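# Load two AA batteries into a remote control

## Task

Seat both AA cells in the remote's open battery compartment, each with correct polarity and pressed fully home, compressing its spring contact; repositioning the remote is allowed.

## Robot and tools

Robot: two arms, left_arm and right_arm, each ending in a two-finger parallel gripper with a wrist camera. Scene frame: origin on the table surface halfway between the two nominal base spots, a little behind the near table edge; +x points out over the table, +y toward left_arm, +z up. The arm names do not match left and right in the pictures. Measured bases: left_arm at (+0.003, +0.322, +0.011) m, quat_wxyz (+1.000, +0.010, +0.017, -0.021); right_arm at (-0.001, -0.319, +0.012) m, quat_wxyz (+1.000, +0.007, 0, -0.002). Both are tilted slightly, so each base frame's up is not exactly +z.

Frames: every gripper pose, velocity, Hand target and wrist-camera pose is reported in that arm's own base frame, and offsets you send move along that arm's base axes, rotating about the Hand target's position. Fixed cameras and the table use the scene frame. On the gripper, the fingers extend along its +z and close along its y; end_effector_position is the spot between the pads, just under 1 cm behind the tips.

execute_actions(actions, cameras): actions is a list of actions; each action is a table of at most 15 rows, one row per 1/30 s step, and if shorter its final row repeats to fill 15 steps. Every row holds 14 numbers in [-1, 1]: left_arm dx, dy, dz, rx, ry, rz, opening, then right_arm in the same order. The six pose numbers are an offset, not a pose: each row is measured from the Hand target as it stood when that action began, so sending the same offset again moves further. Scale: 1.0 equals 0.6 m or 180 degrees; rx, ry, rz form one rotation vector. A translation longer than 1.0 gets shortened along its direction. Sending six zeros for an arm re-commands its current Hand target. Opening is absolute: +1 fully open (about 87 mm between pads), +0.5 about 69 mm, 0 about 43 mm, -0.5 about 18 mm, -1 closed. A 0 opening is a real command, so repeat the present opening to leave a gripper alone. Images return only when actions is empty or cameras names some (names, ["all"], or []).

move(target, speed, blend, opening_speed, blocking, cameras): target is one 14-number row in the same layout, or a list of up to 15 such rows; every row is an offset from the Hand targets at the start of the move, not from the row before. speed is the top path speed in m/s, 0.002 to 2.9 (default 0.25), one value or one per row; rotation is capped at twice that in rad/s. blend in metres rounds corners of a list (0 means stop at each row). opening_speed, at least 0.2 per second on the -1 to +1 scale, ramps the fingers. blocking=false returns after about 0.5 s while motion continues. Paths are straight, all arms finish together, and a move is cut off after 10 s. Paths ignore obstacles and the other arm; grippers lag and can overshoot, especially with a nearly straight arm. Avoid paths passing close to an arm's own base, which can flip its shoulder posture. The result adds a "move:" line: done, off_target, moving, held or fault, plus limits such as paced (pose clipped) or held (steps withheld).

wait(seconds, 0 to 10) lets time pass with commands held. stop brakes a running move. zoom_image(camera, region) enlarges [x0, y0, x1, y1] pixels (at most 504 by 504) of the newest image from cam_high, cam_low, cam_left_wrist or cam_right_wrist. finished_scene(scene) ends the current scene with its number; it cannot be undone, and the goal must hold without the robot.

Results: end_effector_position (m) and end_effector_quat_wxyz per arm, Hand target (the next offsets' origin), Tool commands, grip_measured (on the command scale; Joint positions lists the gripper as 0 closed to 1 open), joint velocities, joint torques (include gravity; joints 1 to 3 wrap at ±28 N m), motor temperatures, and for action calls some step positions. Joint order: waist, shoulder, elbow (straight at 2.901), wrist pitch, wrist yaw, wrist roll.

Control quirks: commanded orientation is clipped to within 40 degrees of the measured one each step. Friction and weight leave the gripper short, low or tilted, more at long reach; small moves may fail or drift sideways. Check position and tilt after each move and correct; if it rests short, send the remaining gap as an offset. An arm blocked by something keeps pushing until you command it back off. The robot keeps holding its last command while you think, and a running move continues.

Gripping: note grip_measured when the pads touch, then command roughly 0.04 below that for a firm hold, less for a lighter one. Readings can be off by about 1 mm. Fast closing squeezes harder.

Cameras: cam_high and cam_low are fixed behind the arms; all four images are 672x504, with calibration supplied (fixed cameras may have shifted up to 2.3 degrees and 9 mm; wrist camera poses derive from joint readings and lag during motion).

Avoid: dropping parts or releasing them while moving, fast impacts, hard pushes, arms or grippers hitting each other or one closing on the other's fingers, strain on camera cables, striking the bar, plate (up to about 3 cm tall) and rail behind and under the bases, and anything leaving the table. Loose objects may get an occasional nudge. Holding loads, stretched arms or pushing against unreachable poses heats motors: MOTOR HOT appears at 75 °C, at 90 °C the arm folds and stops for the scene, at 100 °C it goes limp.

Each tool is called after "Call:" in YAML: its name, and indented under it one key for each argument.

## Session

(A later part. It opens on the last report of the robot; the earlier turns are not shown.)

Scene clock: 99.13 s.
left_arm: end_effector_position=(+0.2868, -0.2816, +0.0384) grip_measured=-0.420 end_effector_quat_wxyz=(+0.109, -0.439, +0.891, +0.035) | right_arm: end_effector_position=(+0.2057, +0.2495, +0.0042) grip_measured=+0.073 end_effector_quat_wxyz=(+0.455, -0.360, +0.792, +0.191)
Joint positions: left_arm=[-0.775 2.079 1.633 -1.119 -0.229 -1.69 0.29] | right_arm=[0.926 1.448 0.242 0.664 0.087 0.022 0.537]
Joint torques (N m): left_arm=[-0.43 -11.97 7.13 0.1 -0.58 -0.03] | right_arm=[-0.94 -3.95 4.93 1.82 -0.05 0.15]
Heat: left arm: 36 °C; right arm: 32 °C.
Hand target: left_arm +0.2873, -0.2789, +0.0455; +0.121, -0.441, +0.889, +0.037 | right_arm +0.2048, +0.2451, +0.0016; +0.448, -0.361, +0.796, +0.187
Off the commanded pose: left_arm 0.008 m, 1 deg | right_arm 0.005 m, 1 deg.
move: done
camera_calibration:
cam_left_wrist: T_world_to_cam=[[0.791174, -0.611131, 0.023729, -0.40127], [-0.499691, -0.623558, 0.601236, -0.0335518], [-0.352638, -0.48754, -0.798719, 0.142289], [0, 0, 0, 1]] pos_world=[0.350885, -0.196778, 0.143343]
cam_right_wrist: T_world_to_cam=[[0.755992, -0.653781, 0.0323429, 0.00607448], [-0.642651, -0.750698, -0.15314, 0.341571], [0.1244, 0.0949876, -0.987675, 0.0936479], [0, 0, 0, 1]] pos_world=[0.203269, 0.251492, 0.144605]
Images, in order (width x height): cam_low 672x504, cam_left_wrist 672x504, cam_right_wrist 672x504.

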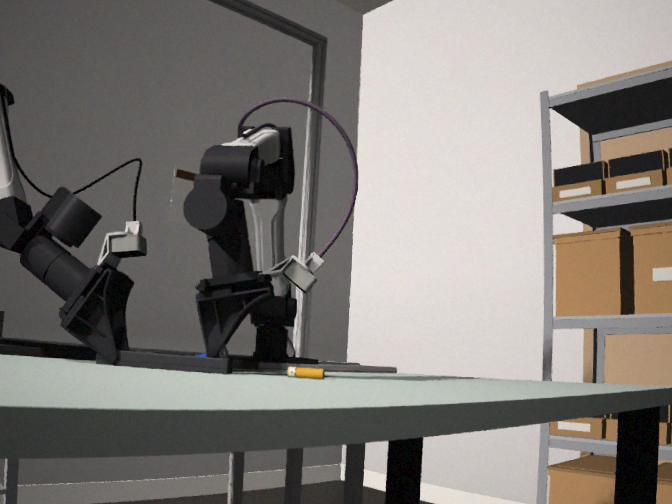

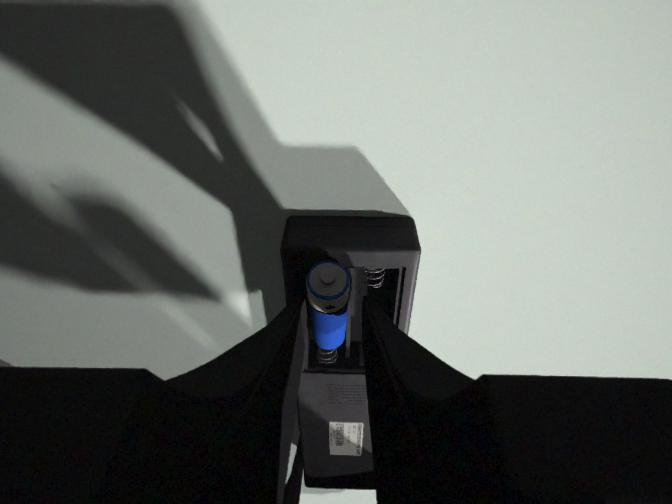

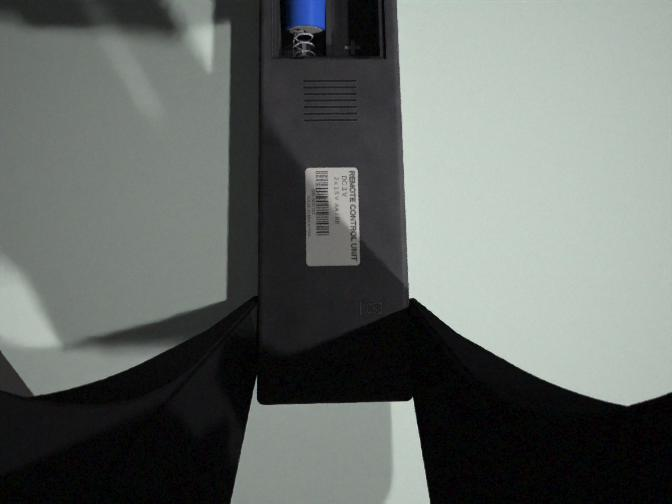

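Call:
move:
  target: [0.0113,0.0187,0.009,0,0,0,-0.42, 0,0,0,0,0,0,0.04]
  speed: 0.03
  cameras: ["cam_low","cam_left_wrist"]

Call:
zoom_image:
  camera: "cam_low"
  region: [160, 310, 260, 390]

Call:
zoom_image:
  camera: "cam_left_wrist"
  region: [280, 200, 430, 400]

Scene clock: 100.97 s.
left_arm: end_effector_position=(+0.2922, -0.2751, +0.0390) grip_measured=-0.420 end_effector_quat_wxyz=(+0.108, -0.443, +0.889, +0.036) | right_arm: end_effector_position=(+0.2057, +0.2495, +0.0042) grip_measured=+0.073 end_effector_quat_wxyz=(+0.455, -0.360, +0.792, +0.191)
Joint positions: left_arm=[-0.754 2.077 1.633 -1.12 -0.229 -1.678 0.29] | right_arm=[0.926 1.448 0.242 0.664 0.087 0.022 0.537]
Joint torques (N m): left_arm=[0.4 -13.5 6.69 0.08 -0.57 0.18] | right_arm=[-0.8 -4.04 5 1.76 -0.05 0.13]
Heat: left arm: 36 °C; right arm: 33 °C.
Hand target: left_arm +0.2941, -0.2677, +0.0509; +0.121, -0.441, +0.889, +0.037 | right_arm +0.2048, +0.2450, +0.0016; +0.448, -0.361, +0.796, +0.187
Off the commanded pose: left_arm 0.014 m, 1 deg | right_arm 0.005 m, 1 deg.
move: off_target (left_arm)
camera_calibration:
cam_left_wrist: T_world_to_cam=[[0.797126, -0.603429, 0.021526, -0.401054], [-0.492675, -0.629383, 0.600956, -0.0307632], [-0.349086, -0.489643, -0.798992, 0.146214], [0, 0, 0, 1]] pos_world=[0.355576, -0.189777, 0.143944]
Images, in order (width x height): cam_low 672x504, cam_left_wrist 672x504.

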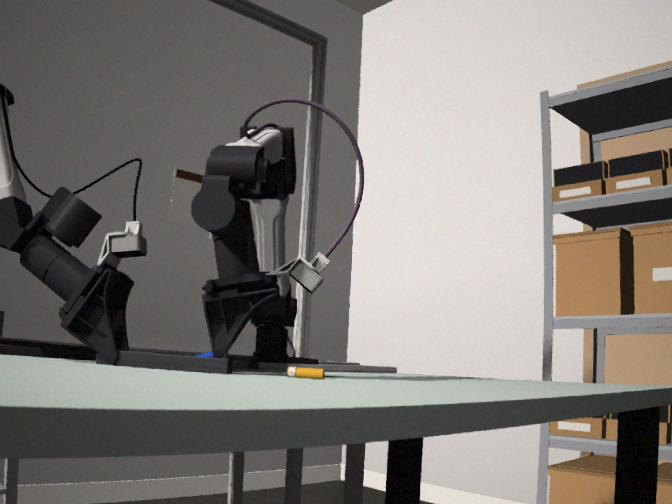

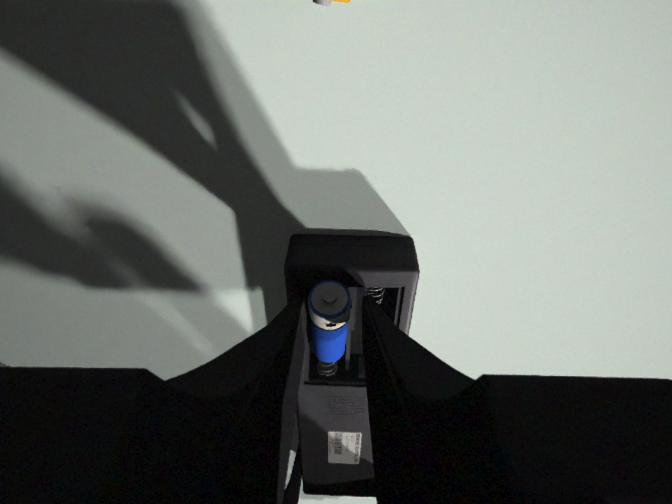

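Scaled by 5.040 from the camera's 672x504 image, which has a finer 960x720 frame.

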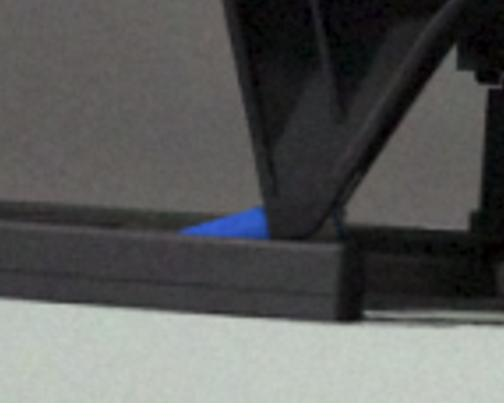

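Scaled by 2.520 from the camera's 672x504 image, which has a finer 960x720 frame.

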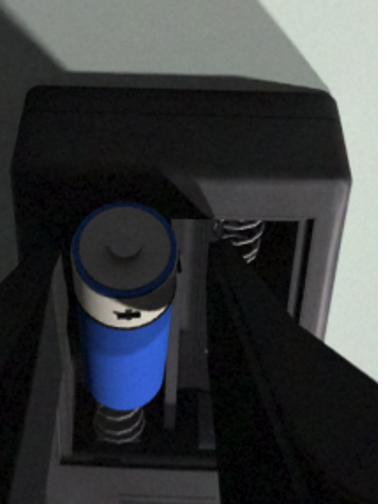

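Call:
move:
  target: [0.004,0.004,0.006,0,0,0,-0.42, 0,0,0,0,0,0,0.04]
  speed: 0.05
  cameras: ["cam_low","cam_left_wrist"]

Call:
zoom_image:
  camera: "cam_low"
  region: [160, 310, 260, 390]

Call:
zoom_image:
  camera: "cam_left_wrist"
  region: [280, 200, 430, 400]

Scene clock: 102.03 s.
left_arm: end_effector_position=(+0.2935, -0.2730, +0.0390) grip_measured=-0.420 end_effector_quat_wxyz=(+0.108, -0.443, +0.889, +0.038) | right_arm: end_effector_position=(+0.2057, +0.2495, +0.0042) grip_measured=+0.073 end_effector_quat_wxyz=(+0.455, -0.360, +0.792, +0.191)
Joint positions: left_arm=[-0.748 2.077 1.633 -1.121 -0.229 -1.671 0.29] | right_arm=[0.926 1.448 0.242 0.664 0.087 0.022 0.537]
Joint torques (N m): left_arm=[0.55 -13.82 7.71 -0.05 -0.59 0.22] | right_arm=[-0.88 -4.05 5.15 1.78 0 0.13]
Heat: left arm: 36 °C; right arm: 33 °C.
Hand target: left_arm +0.2965, -0.2654, +0.0545; +0.121, -0.441, +0.889, +0.037 | right_arm +0.2048, +0.2450, +0.0016; +0.448, -0.361, +0.796, +0.187
Off the commanded pose: left_arm 0.018 m, 1 deg | right_arm 0.005 m, 1 deg.
move: off_target (left_arm)
camera_calibration:
cam_left_wrist: T_world_to_cam=[[0.796801, -0.603935, 0.0192435, -0.400761], [-0.492042, -0.630032, 0.600795, -0.0291541], [-0.350717, -0.488183, -0.799171, 0.148551], [0, 0, 0, 1]] pos_world=[0.357081, -0.187882, 0.143945]
Images, in order (width x height): cam_low 672x504, cam_left_wrist 672x504.

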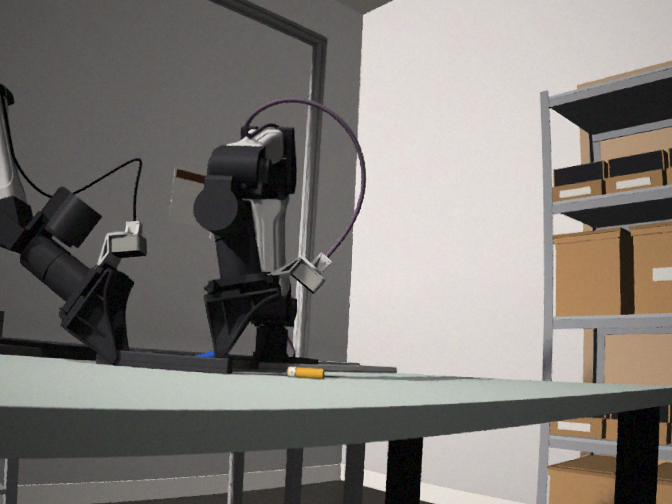

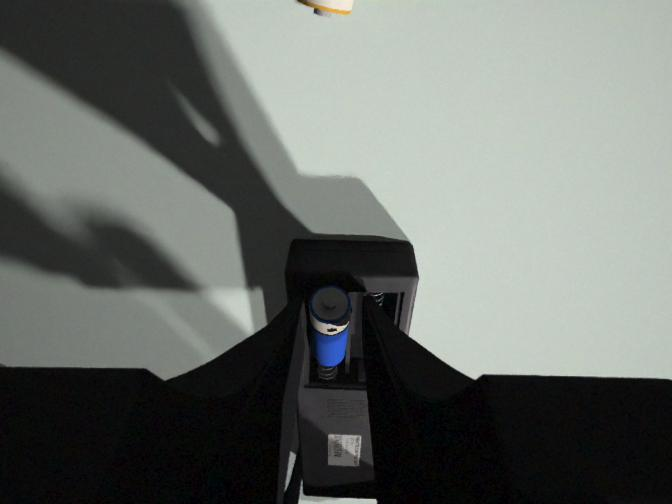

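Scaled by 5.040 from the camera's 672x504 image, which has a finer 960x720 frame.

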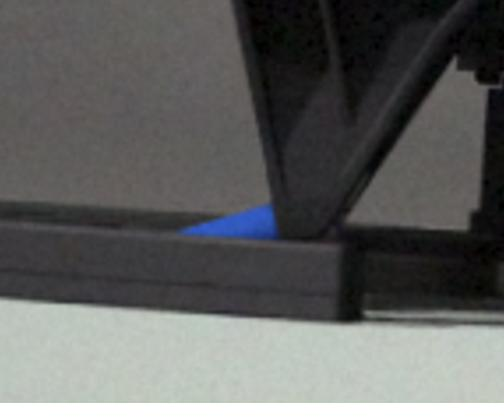

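Scaled by 2.520 from the camera's 672x504 image, which has a finer 960x720 frame.

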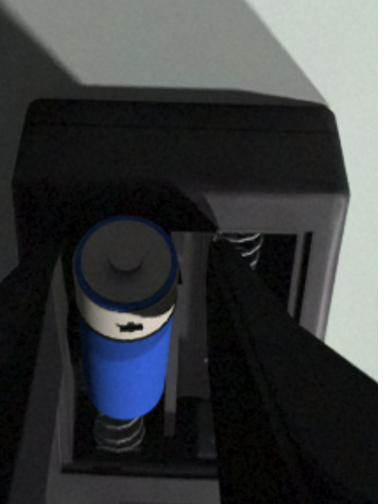

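Call:
move:
  target: [0.0,-0.006,0.009,0,0,0,-0.42, 0,0,0,0,0,0,0.04]
  speed: 0.08
  cameras: ["cam_low","cam_left_wrist"]

Call:
zoom_image:
  camera: "cam_low"
  region: [160, 310, 260, 390]

Call:
zoom_image:
  camera: "cam_left_wrist"
  region: [280, 200, 430, 400]

Scene clock: 103.37 s.
left_arm: end_effector_position=(+0.2905, -0.2675, +0.0416) grip_measured=-0.420 end_effector_quat_wxyz=(+0.108, -0.441, +0.889, +0.051) | right_arm: end_effector_position=(+0.2057, +0.2495, +0.0042) grip_measured=+0.073 end_effector_quat_wxyz=(+0.455, -0.360, +0.792, +0.191)
Joint positions: left_arm=[-0.747 2.077 1.644 -1.157 -0.239 -1.671 0.29] | right_arm=[0.926 1.448 0.242 0.664 0.087 0.022 0.537]
Joint torques (N m): left_arm=[0.05 -13.15 9.55 -0.02 -0.43 0.13] | right_arm=[-0.83 -4.07 5 1.78 -0.01 0.12]
Heat: left arm: 36 °C; right arm: 33 °C.
Hand target: left_arm +0.2965, -0.2690, +0.0599; +0.121, -0.441, +0.889, +0.037 | right_arm +0.2048, +0.2451, +0.0016; +0.448, -0.361, +0.796, +0.187
Off the commanded pose: left_arm 0.019 m, 2 deg | right_arm 0.005 m, 1 deg.
move: off_target (left_arm)
camera_calibration:
cam_left_wrist: T_world_to_cam=[[0.796918, -0.604068, -0.00485422, -0.394218], [-0.485159, -0.644793, 0.590646, -0.0342735], [-0.35992, -0.468341, -0.806916, 0.160538], [0, 0, 0, 1]] pos_world=[0.355312, -0.185047, 0.14787]
Images, in order (width x height): cam_low 672x504, cam_left_wrist 672x504.

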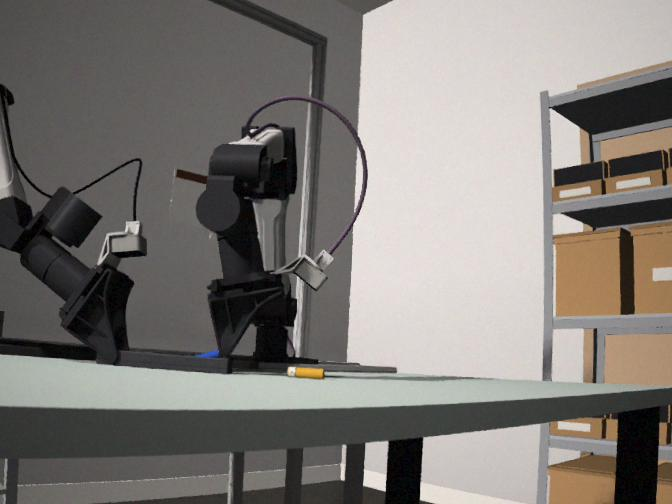

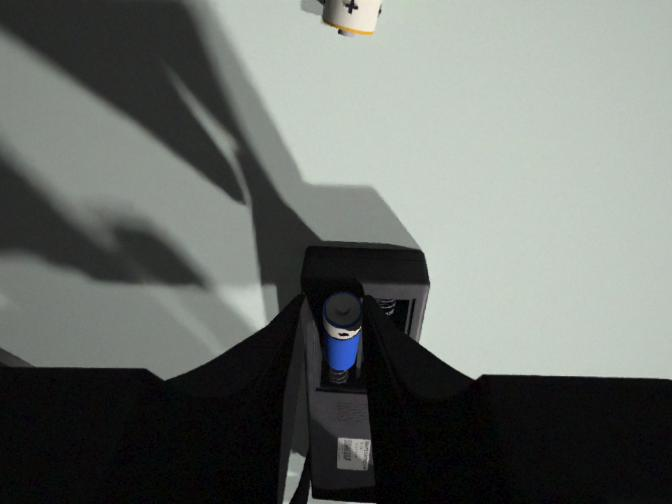

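Scaled by 5.040 from the camera's 672x504 image, which has a finer 960x720 frame.

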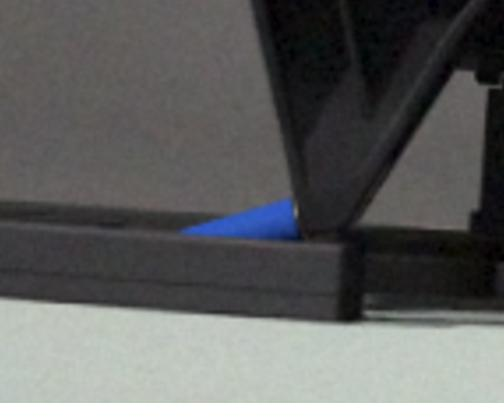

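Scaled by 2.520 from the camera's 672x504 image, which has a finer 960x720 frame.

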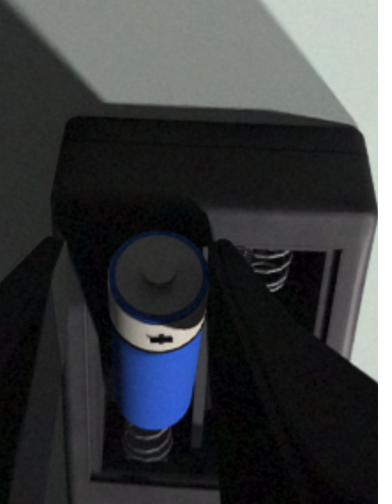

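Call:
move:
  target: [-0.004,-0.002,-0.008,0,0,0,-0.7, 0,0,0,0,0,0,0.04]
  opening_speed: 0.4
  cameras: ["cam_low","cam_left_wrist"]

Call:
zoom_image:
  camera: "cam_low"
  region: [160, 310, 260, 390]

Call:
zoom_image:
  camera: "cam_left_wrist"
  region: [280, 200, 430, 400]

Scene clock: 104.73 s.
left_arm: end_effector_position=(+0.2905, -0.2674, +0.0416) grip_measured=-0.582 end_effector_quat_wxyz=(+0.108, -0.441, +0.889, +0.051) | right_arm: end_effector_position=(+0.2057, +0.2495, +0.0042) grip_measured=+0.073 end_effector_quat_wxyz=(+0.455, -0.360, +0.792, +0.191)
Joint positions: left_arm=[-0.747 2.077 1.644 -1.157 -0.239 -1.671 0.209] | right_arm=[0.926 1.448 0.242 0.664 0.087 0.022 0.537]
Joint torques (N m): left_arm=[-0.46 -13.14 7.77 0.19 -0.42 0.05] | right_arm=[-0.94 -3.88 4.93 1.76 -0.06 0.1]
Heat: left arm: 36 °C; right arm: 33 °C.
Hand target: left_arm +0.2941, -0.2701, +0.0551; +0.121, -0.441, +0.889, +0.037 | right_arm +0.2048, +0.2451, +0.0016; +0.448, -0.361, +0.796, +0.187
Off the commanded pose: left_arm 0.014 m, 2 deg | right_arm 0.005 m, 1 deg.
move: off_target (left_arm)
camera_calibration:
cam_left_wrist: T_world_to_cam=[[0.796869, -0.604129, -0.00526817, -0.394151], [-0.485177, -0.645115, 0.59028, -0.0343327], [-0.360004, -0.467819, -0.807182, 0.160784], [0, 0, 0, 1]] pos_world=[0.355312, -0.185049, 0.147971]
Images, in order (width x height): cam_low 672x504, cam_left_wrist 672x504.

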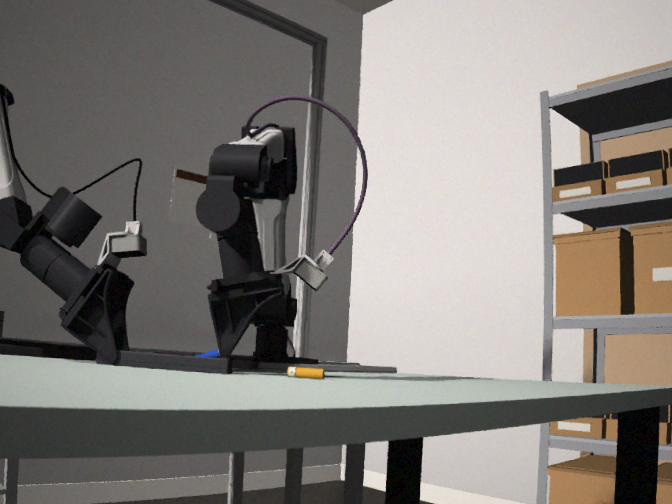

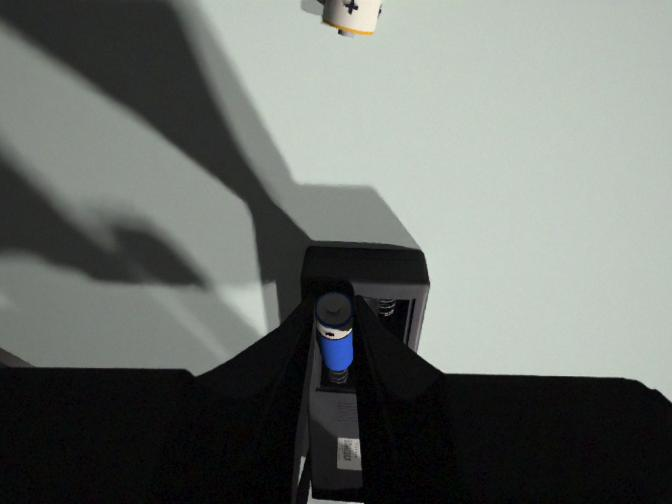

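Scaled by 5.040 from the camera's 672x504 image, which has a finer 960x720 frame.

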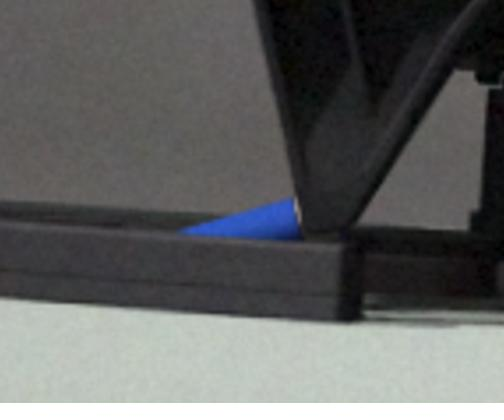

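Scaled by 2.520 from the camera's 672x504 image, which has a finer 960x720 frame.

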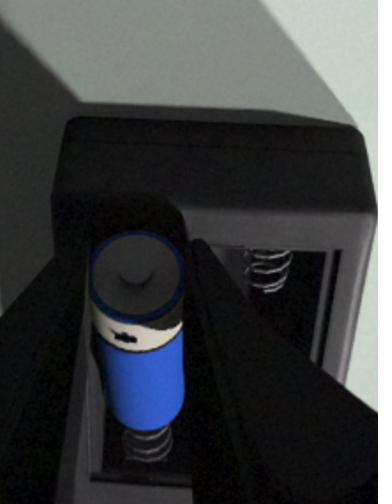

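Call:
move:
  target: [-0.0225,-0.0352,-0.012,0,0,0,-0.75, 0,0,0,0,0,0,0.04]
  speed: 0.03
  cameras: ["cam_low","cam_left_wrist","cam_right_wrist"]

Call:
zoom_image:
  camera: "cam_low"
  region: [160, 310, 260, 390]

Call:
zoom_image:
  camera: "cam_left_wrist"
  region: [280, 200, 430, 400]

Call:
zoom_image:
  camera: "cam_right_wrist"
  region: [250, 0, 420, 120]

Scene clock: 106.73 s.
left_arm: end_effector_position=(+0.2868, -0.2722, +0.0419) grip_measured=-0.582 end_effector_quat_wxyz=(+0.135, -0.441, +0.886, +0.058) | right_arm: end_effector_position=(+0.2057, +0.2495, +0.0042) grip_measured=+0.073 end_effector_quat_wxyz=(+0.455, -0.360, +0.792, +0.191)
Joint positions: left_arm=[-0.788 2.077 1.644 -1.163 -0.294 -1.716 0.209] | right_arm=[0.926 1.448 0.242 0.664 0.087 0.022 0.537]
Joint torques (N m): left_arm=[-2.06 -10.26 9.4 0.2 0.2 -0.1] | right_arm=[-0.91 -4.03 5.12 1.79 -0.03 0.14]
Motor temperatures (°C): left_arm=[20 37 27 21 20 21 24] | right_arm=[19 23 28 33 22 22 22]
Heat: left arm: 37 °C; right arm: 33 °C.
Hand target: left_arm +0.2806, -0.2913, +0.0479; +0.120, -0.441, +0.889, +0.037 | right_arm +0.2048, +0.2450, +0.0016; +0.448, -0.361, +0.796, +0.187
Off the commanded pose: left_arm 0.021 m, 3 deg | right_arm 0.005 m, 1 deg.
move: off_target (left_arm)
camera_calibration:
cam_left_wrist: T_world_to_cam=[[0.797465, -0.603319, 0.00746547, -0.394535], [-0.509008, -0.666059, 0.545231, -0.0363902], [-0.323975, -0.438602, -0.838253, 0.156458], [0, 0, 0, 1]] pos_world=[0.346794, -0.193646, 0.153938]
cam_right_wrist: T_world_to_cam=[[0.756167, -0.653591, 0.0320988, 0.00602767], [-0.642484, -0.750838, -0.153157, 0.341574], [0.124203, 0.095189, -0.98768, 0.0936383], [0, 0, 0, 1]] pos_world=[0.203268, 0.251493, 0.144606]
Images, in order (width x height): cam_low 672x504, cam_left_wrist 672x504, cam_right_wrist 672x504.

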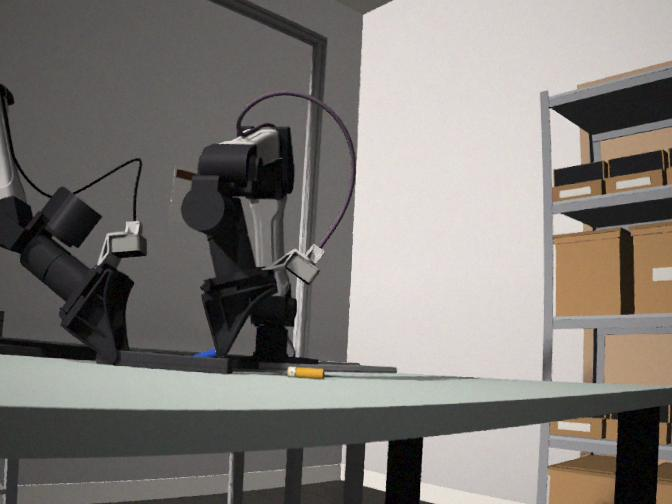

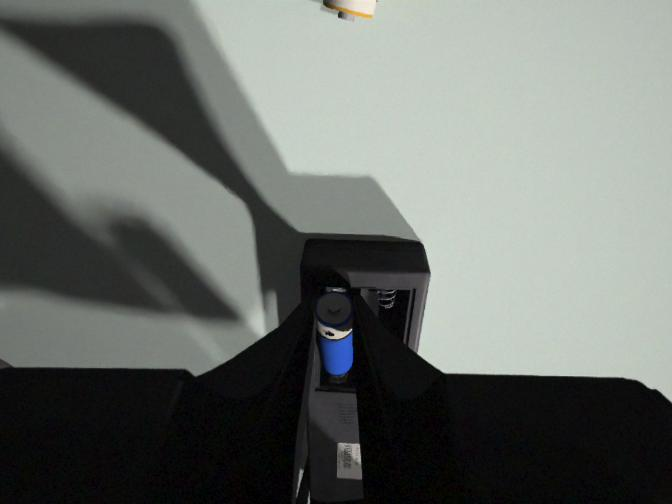

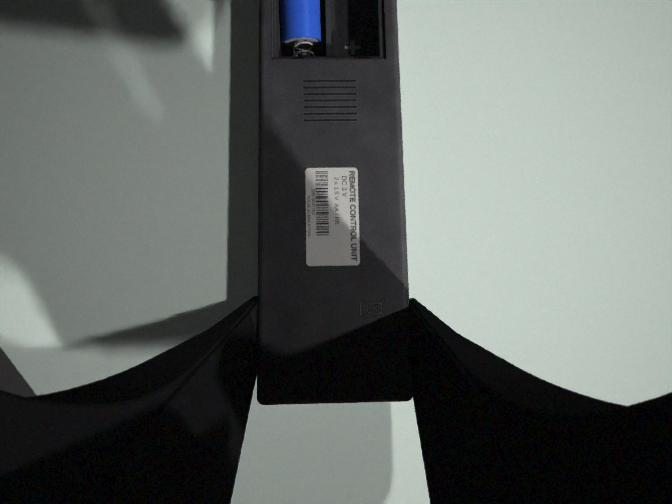

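Scaled by 5.040 from the camera's 672x504 image, which has a finer 960x720 frame.

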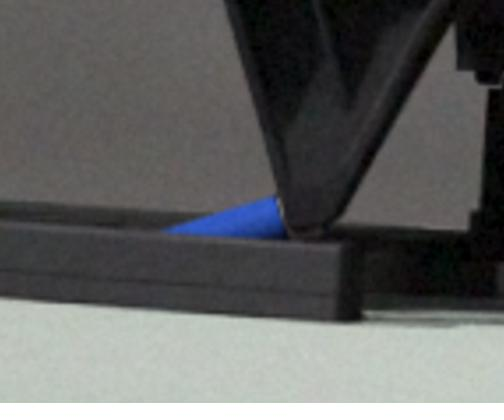

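Scaled by 2.520 from the camera's 672x504 image, which has a finer 960x720 frame.

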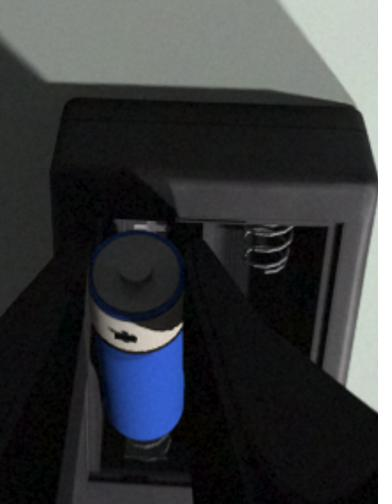

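Scaled by 2.965 from the camera's 672x504 image, which has a finer 960x720 frame.

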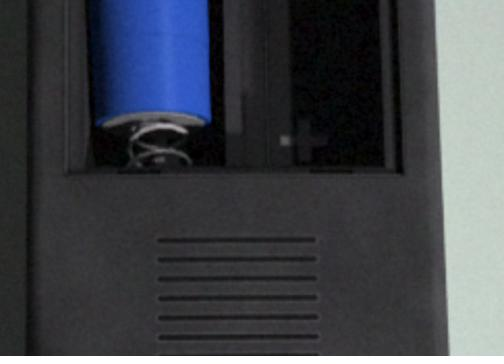

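Call:
move:
  target: [-0.002,-0.003,-0.02,-0.055,0.043,0,-0.75, 0,0,0,0,0,0,0.04]
  speed: 0.03
  cameras: ["cam_low","cam_left_wrist","cam_right_wrist"]

Call:
zoom_image:
  camera: "cam_low"
  region: [160, 310, 260, 390]

Call:
zoom_image:
  camera: "cam_left_wrist"
  region: [280, 200, 430, 400]

Call:
zoom_image:
  camera: "cam_right_wrist"
  region: [250, 0, 420, 120]

Scene clock: 111.33 s.
left_arm: end_effector_position=(+0.2888, -0.2735, +0.0385) grip_measured=-0.582 end_effector_quat_wxyz=(+0.052, -0.452, +0.890, +0.023) | right_arm: end_effector_position=(+0.2057, +0.2495, +0.0042) grip_measured=+0.073 end_effector_quat_wxyz=(+0.455, -0.360, +0.792, +0.191)
Joint positions: left_arm=[-0.704 2.076 1.625 -1.121 -0.114 -1.645 0.209] | right_arm=[0.926 1.448 0.242 0.664 0.087 0.022 0.537]
Joint torques (N m): left_arm=[-1.44 -11.1 3.99 0.86 0.76 0.05] | right_arm=[-0.85 -4.1 5.01 1.78 -0.02 0.13]
Heat: left arm: 37 °C; right arm: 33 °C.
Hand target: left_arm +0.2794, -0.2931, +0.0359; +0.022, -0.446, +0.895, -0.010 | right_arm +0.2048, +0.2451, +0.0016; +0.448, -0.361, +0.796, +0.187
Off the commanded pose: left_arm 0.022 m, 5 deg | right_arm 0.005 m, 1 deg.
move: off_target (left_arm)
camera_calibration:
cam_left_wrist: T_world_to_cam=[[0.807858, -0.58937, -0.00281938, -0.395708], [-0.42632, -0.587652, 0.687689, -0.0422914], [-0.40696, -0.554353, -0.726, 0.141609], [0, 0, 0, 1]] pos_world=[0.359276, -0.17957, 0.130776]
cam_right_wrist: T_world_to_cam=[[0.756167, -0.653591, 0.0320988, 0.00602767], [-0.642484, -0.750838, -0.153157, 0.341574], [0.124203, 0.095189, -0.98768, 0.0936383], [0, 0, 0, 1]] pos_world=[0.203268, 0.251493, 0.144606]
Images, in order (width x height): cam_low 672x504, cam_left_wrist 672x504, cam_right_wrist 672x504.

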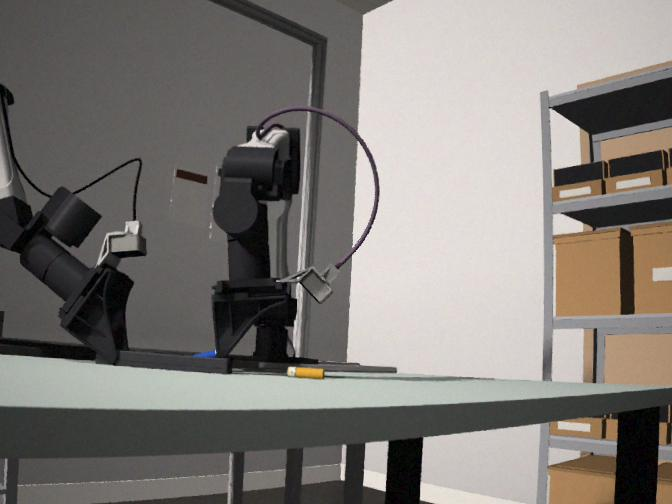

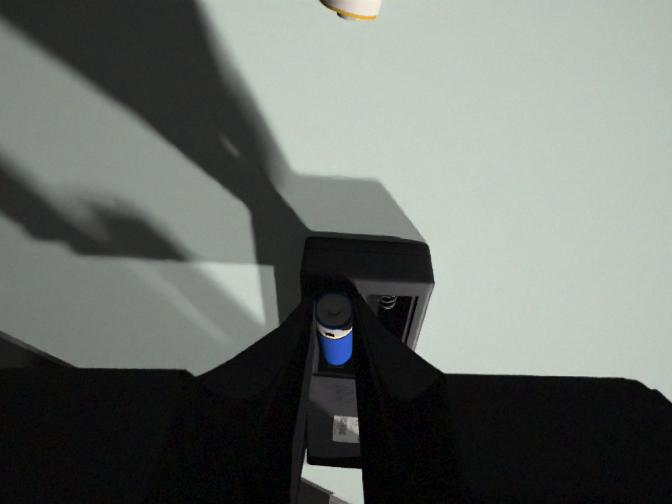

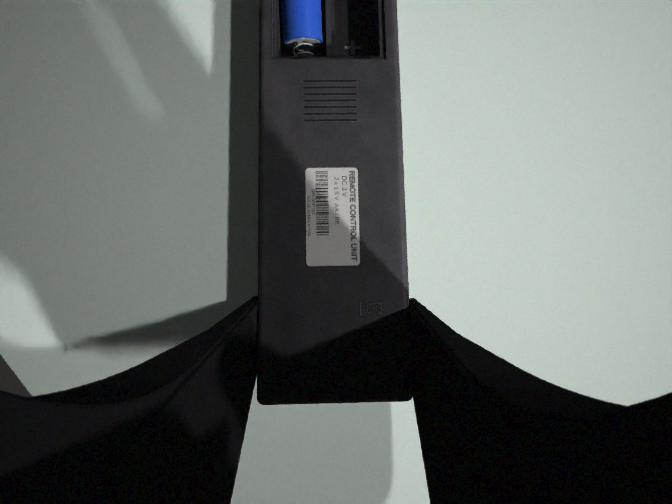

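Scaled by 5.040 from the camera's 672x504 image, which has a finer 960x720 frame.

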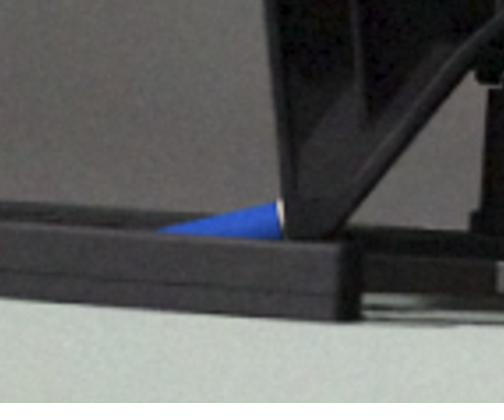

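Scaled by 2.520 from the camera's 672x504 image, which has a finer 960x720 frame.

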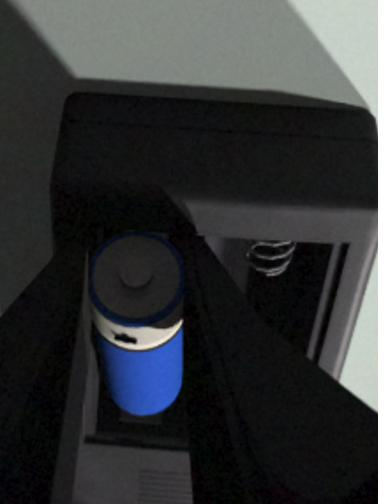

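Scaled by 2.965 from the camera's 672x504 image, which has a finer 960x720 frame.

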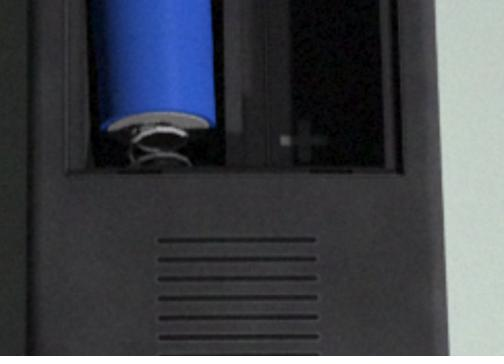

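Call:
move:
  target: [0,0,0.003,0,0,0,-0.42, 0,0,0,0,0,0,0.04]
  opening_speed: 0.3
  cameras: ["cam_low","cam_left_wrist","cam_right_wrist"]

Call:
zoom_image:
  camera: "cam_low"
  region: [160, 310, 260, 390]

Call:
zoom_image:
  camera: "cam_left_wrist"
  region: [280, 200, 430, 400]

Call:
zoom_image:
  camera: "cam_right_wrist"
  region: [250, 0, 420, 120]

Scene clock: 113.43 s.
left_arm: end_effector_position=(+0.2832, -0.2900, +0.0383) grip_measured=-0.420 end_effector_quat_wxyz=(+0.024, -0.449, +0.893, -0.005) | right_arm: end_effector_position=(+0.2057, +0.2495, +0.0042) grip_measured=+0.073 end_effector_quat_wxyz=(+0.455, -0.360, +0.792, +0.191)
Joint positions: left_arm=[-0.713 2.076 1.615 -1.082 -0.041 -1.644 0.29] | right_arm=[0.926 1.448 0.242 0.664 0.087 0.022 0.537]
Joint torques (N m): left_arm=[-0.75 -11.32 4.9 0.51 -0.08 0.05] | right_arm=[-0.94 -3.95 4.97 1.78 -0.01 0.13]
Heat: left arm: 37 °C; right arm: 34 °C.
Hand target: left_arm +0.2793, -0.2930, +0.0376; +0.022, -0.446, +0.895, -0.010 | right_arm +0.2048, +0.2451, +0.0016; +0.448, -0.361, +0.796, +0.187
Off the commanded pose: left_arm 0.005 m, 1 deg | right_arm 0.005 m, 1 deg.
move: done
camera_calibration:
cam_left_wrist: T_world_to_cam=[[0.802082, -0.596851, 0.0208027, -0.402336], [-0.414205, -0.530863, 0.739336, -0.0431442], [-0.430231, -0.601625, -0.673015, 0.120902], [0, 0, 0, 1]] pos_world=[0.356852, -0.190301, 0.121637]
cam_right_wrist: T_world_to_cam=[[0.756167, -0.653591, 0.0320988, 0.00602767], [-0.642484, -0.750838, -0.153157, 0.341574], [0.124203, 0.095189, -0.98768, 0.0936383], [0, 0, 0, 1]] pos_world=[0.203268, 0.251493, 0.144606]
Images, in order (width x height): cam_low 672x504, cam_left_wrist 672x504, cam_right_wrist 672x504.

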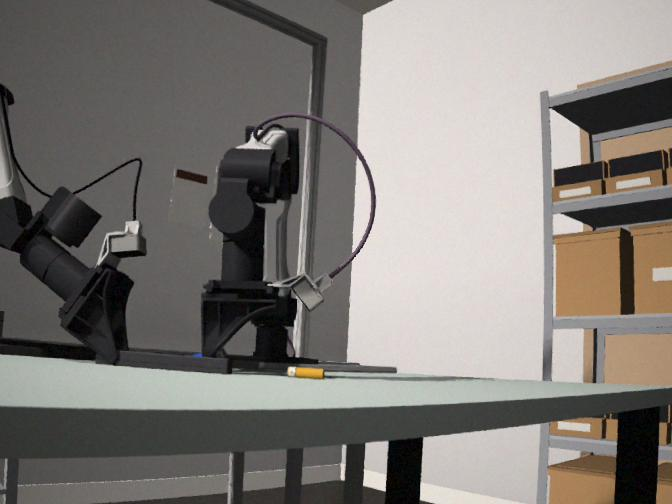

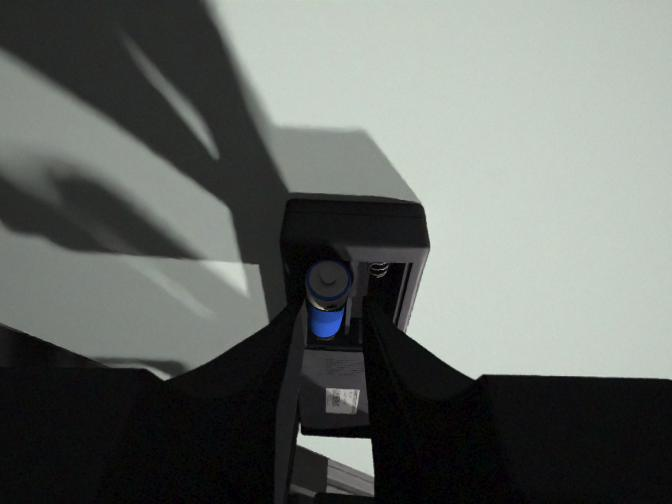

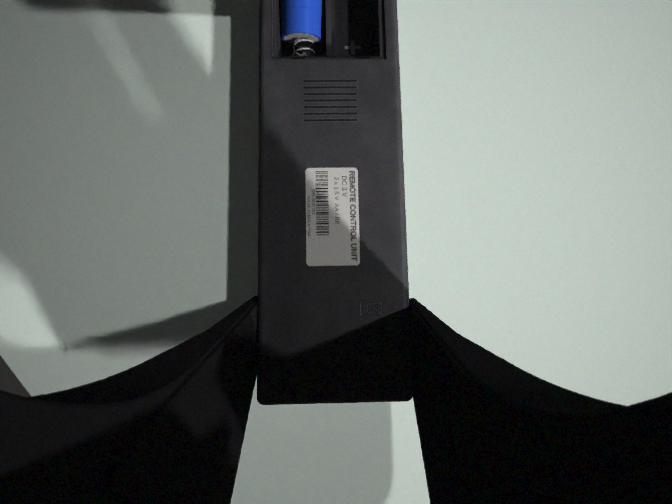

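Scaled by 5.040 from the camera's 672x504 image, which has a finer 960x720 frame.

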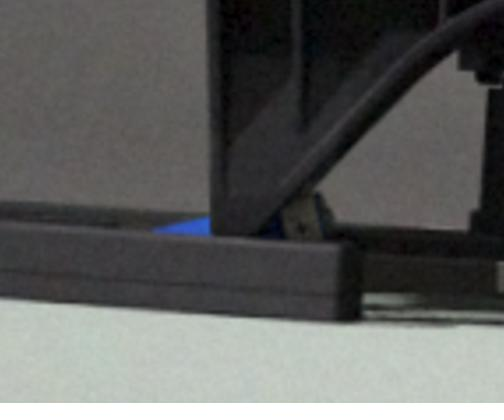

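Scaled by 2.520 from the camera's 672x504 image, which has a finer 960x720 frame.

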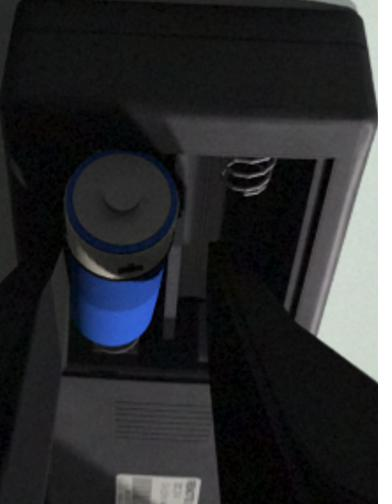

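Scaled by 2.965 from the camera's 672x504 image, which has a finer 960x720 frame.

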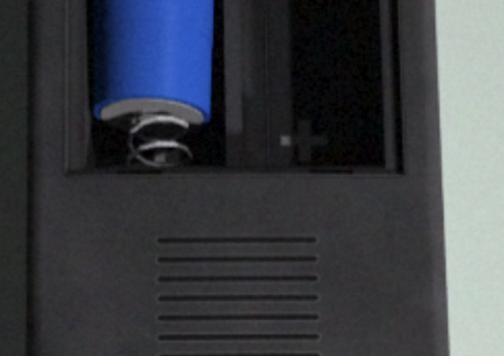

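Call:
move:
  target:
    - [0.0065,0.005,0.07,0,0,0,-0.42, 0,0,0,0,0,0,0.04]
    - [0.0187,0.024,0.07,0,0,0,-1, 0,0,0,0,0,0,0.04]
  speed: 0.08
  cameras: ["all"]

Call:
zoom_image:
  camera: "cam_low"
  region: [160, 310, 260, 390]

Call:
zoom_image:
  camera: "cam_left_wrist"
  region: [260, 180, 430, 380]

Scene clock: 116.43 s.
left_arm: end_effector_position=(+0.2896, -0.2764, +0.0596) grip_measured=-0.962 end_effector_quat_wxyz=(+0.016, -0.451, +0.893, +0.009) | right_arm: end_effector_position=(+0.2057, +0.2495, +0.0042) grip_measured=+0.073 end_effector_quat_wxyz=(+0.455, -0.360, +0.792, +0.191)
Joint positions: left_arm=[-0.674 2.076 1.701 -1.198 -0.037 -1.609 0.019] | right_arm=[0.926 1.448 0.242 0.664 0.087 0.022 0.537]
Joint torques (N m): left_arm=[0.03 -14.52 8.61 0.08 -0.08 0.17] | right_arm=[-0.8 -4.15 5 1.78 -0.01 0.1]
Heat: left arm: 37 °C; right arm: 34 °C.
Hand target: left_arm +0.2906, -0.2786, +0.0796; +0.022, -0.446, +0.895, -0.010 | right_arm +0.2048, +0.2451, +0.0016; +0.448, -0.361, +0.796, +0.187
Off the commanded pose: left_arm 0.020 m, 2 deg | right_arm 0.005 m, 1 deg.
move: off_target (left_arm); target 2's new opening was sent with left_arm's hand 0.020 m and 2 deg from that target
camera_calibration:
cam_left_wrist: T_world_to_cam=[[0.804219, -0.59424, -0.0105607, -0.397799], [-0.392679, -0.544605, 0.741086, -0.0591901], [-0.446134, -0.591848, -0.671327, 0.153394], [0, 0, 0, 1]] pos_world=[0.365109, -0.177837, 0.142641]
cam_right_wrist: T_world_to_cam=[[0.756167, -0.653591, 0.0320988, 0.00602767], [-0.642484, -0.750838, -0.153157, 0.341574], [0.124203, 0.095189, -0.98768, 0.0936383], [0, 0, 0, 1]] pos_world=[0.203268, 0.251493, 0.144606]

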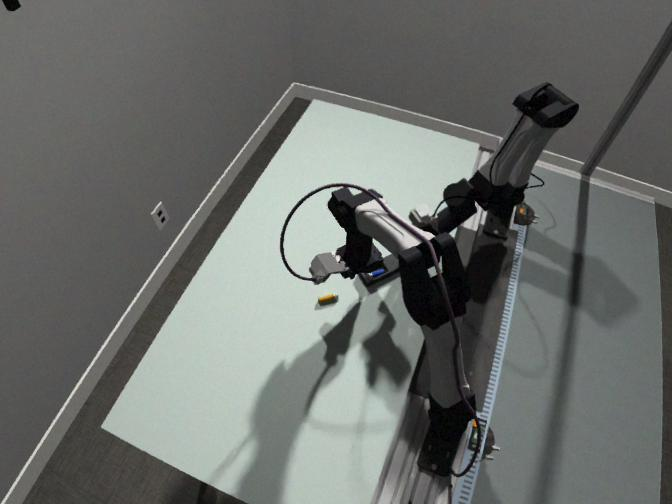

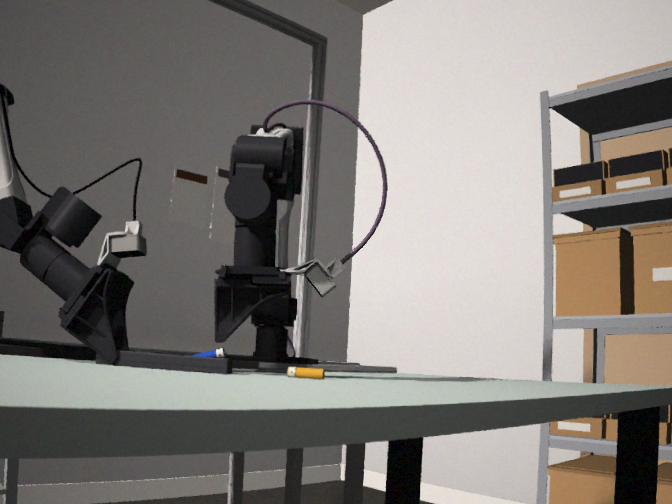

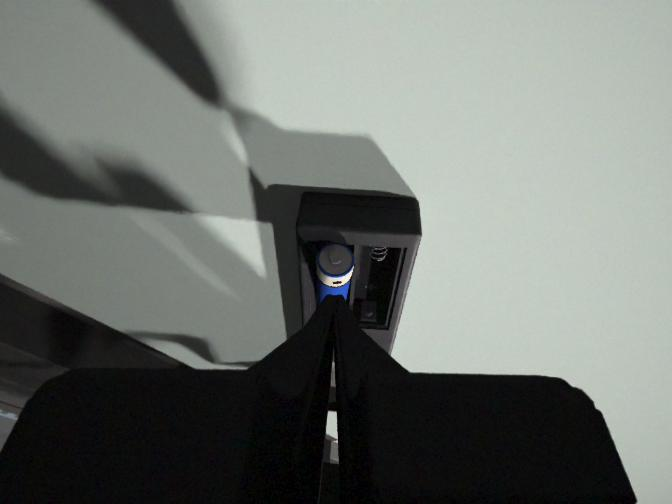

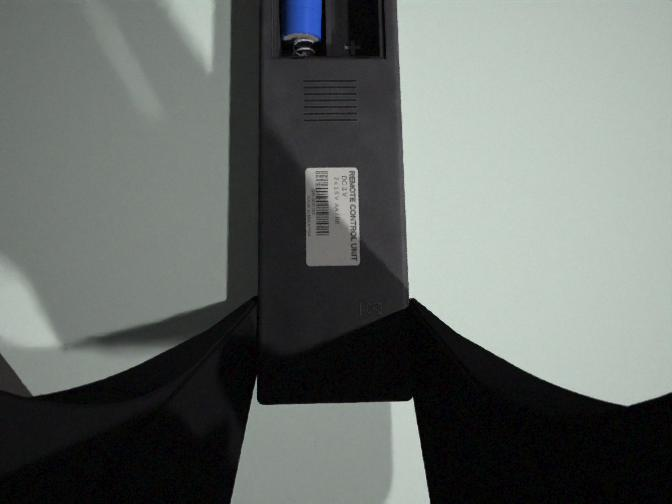

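Scaled by 5.040 from the camera's 672x504 image, which has a finer 960x720 frame.

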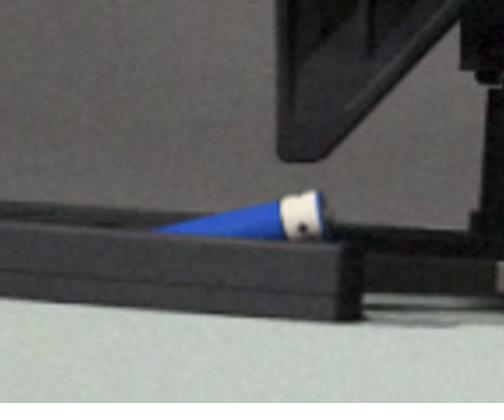

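Scaled by 2.520 from the camera's 672x504 image, which has a finer 960x720 frame.

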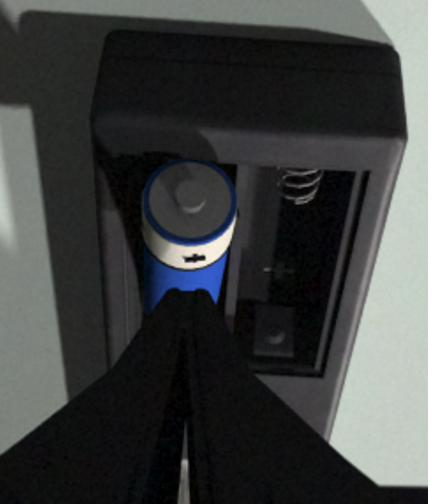

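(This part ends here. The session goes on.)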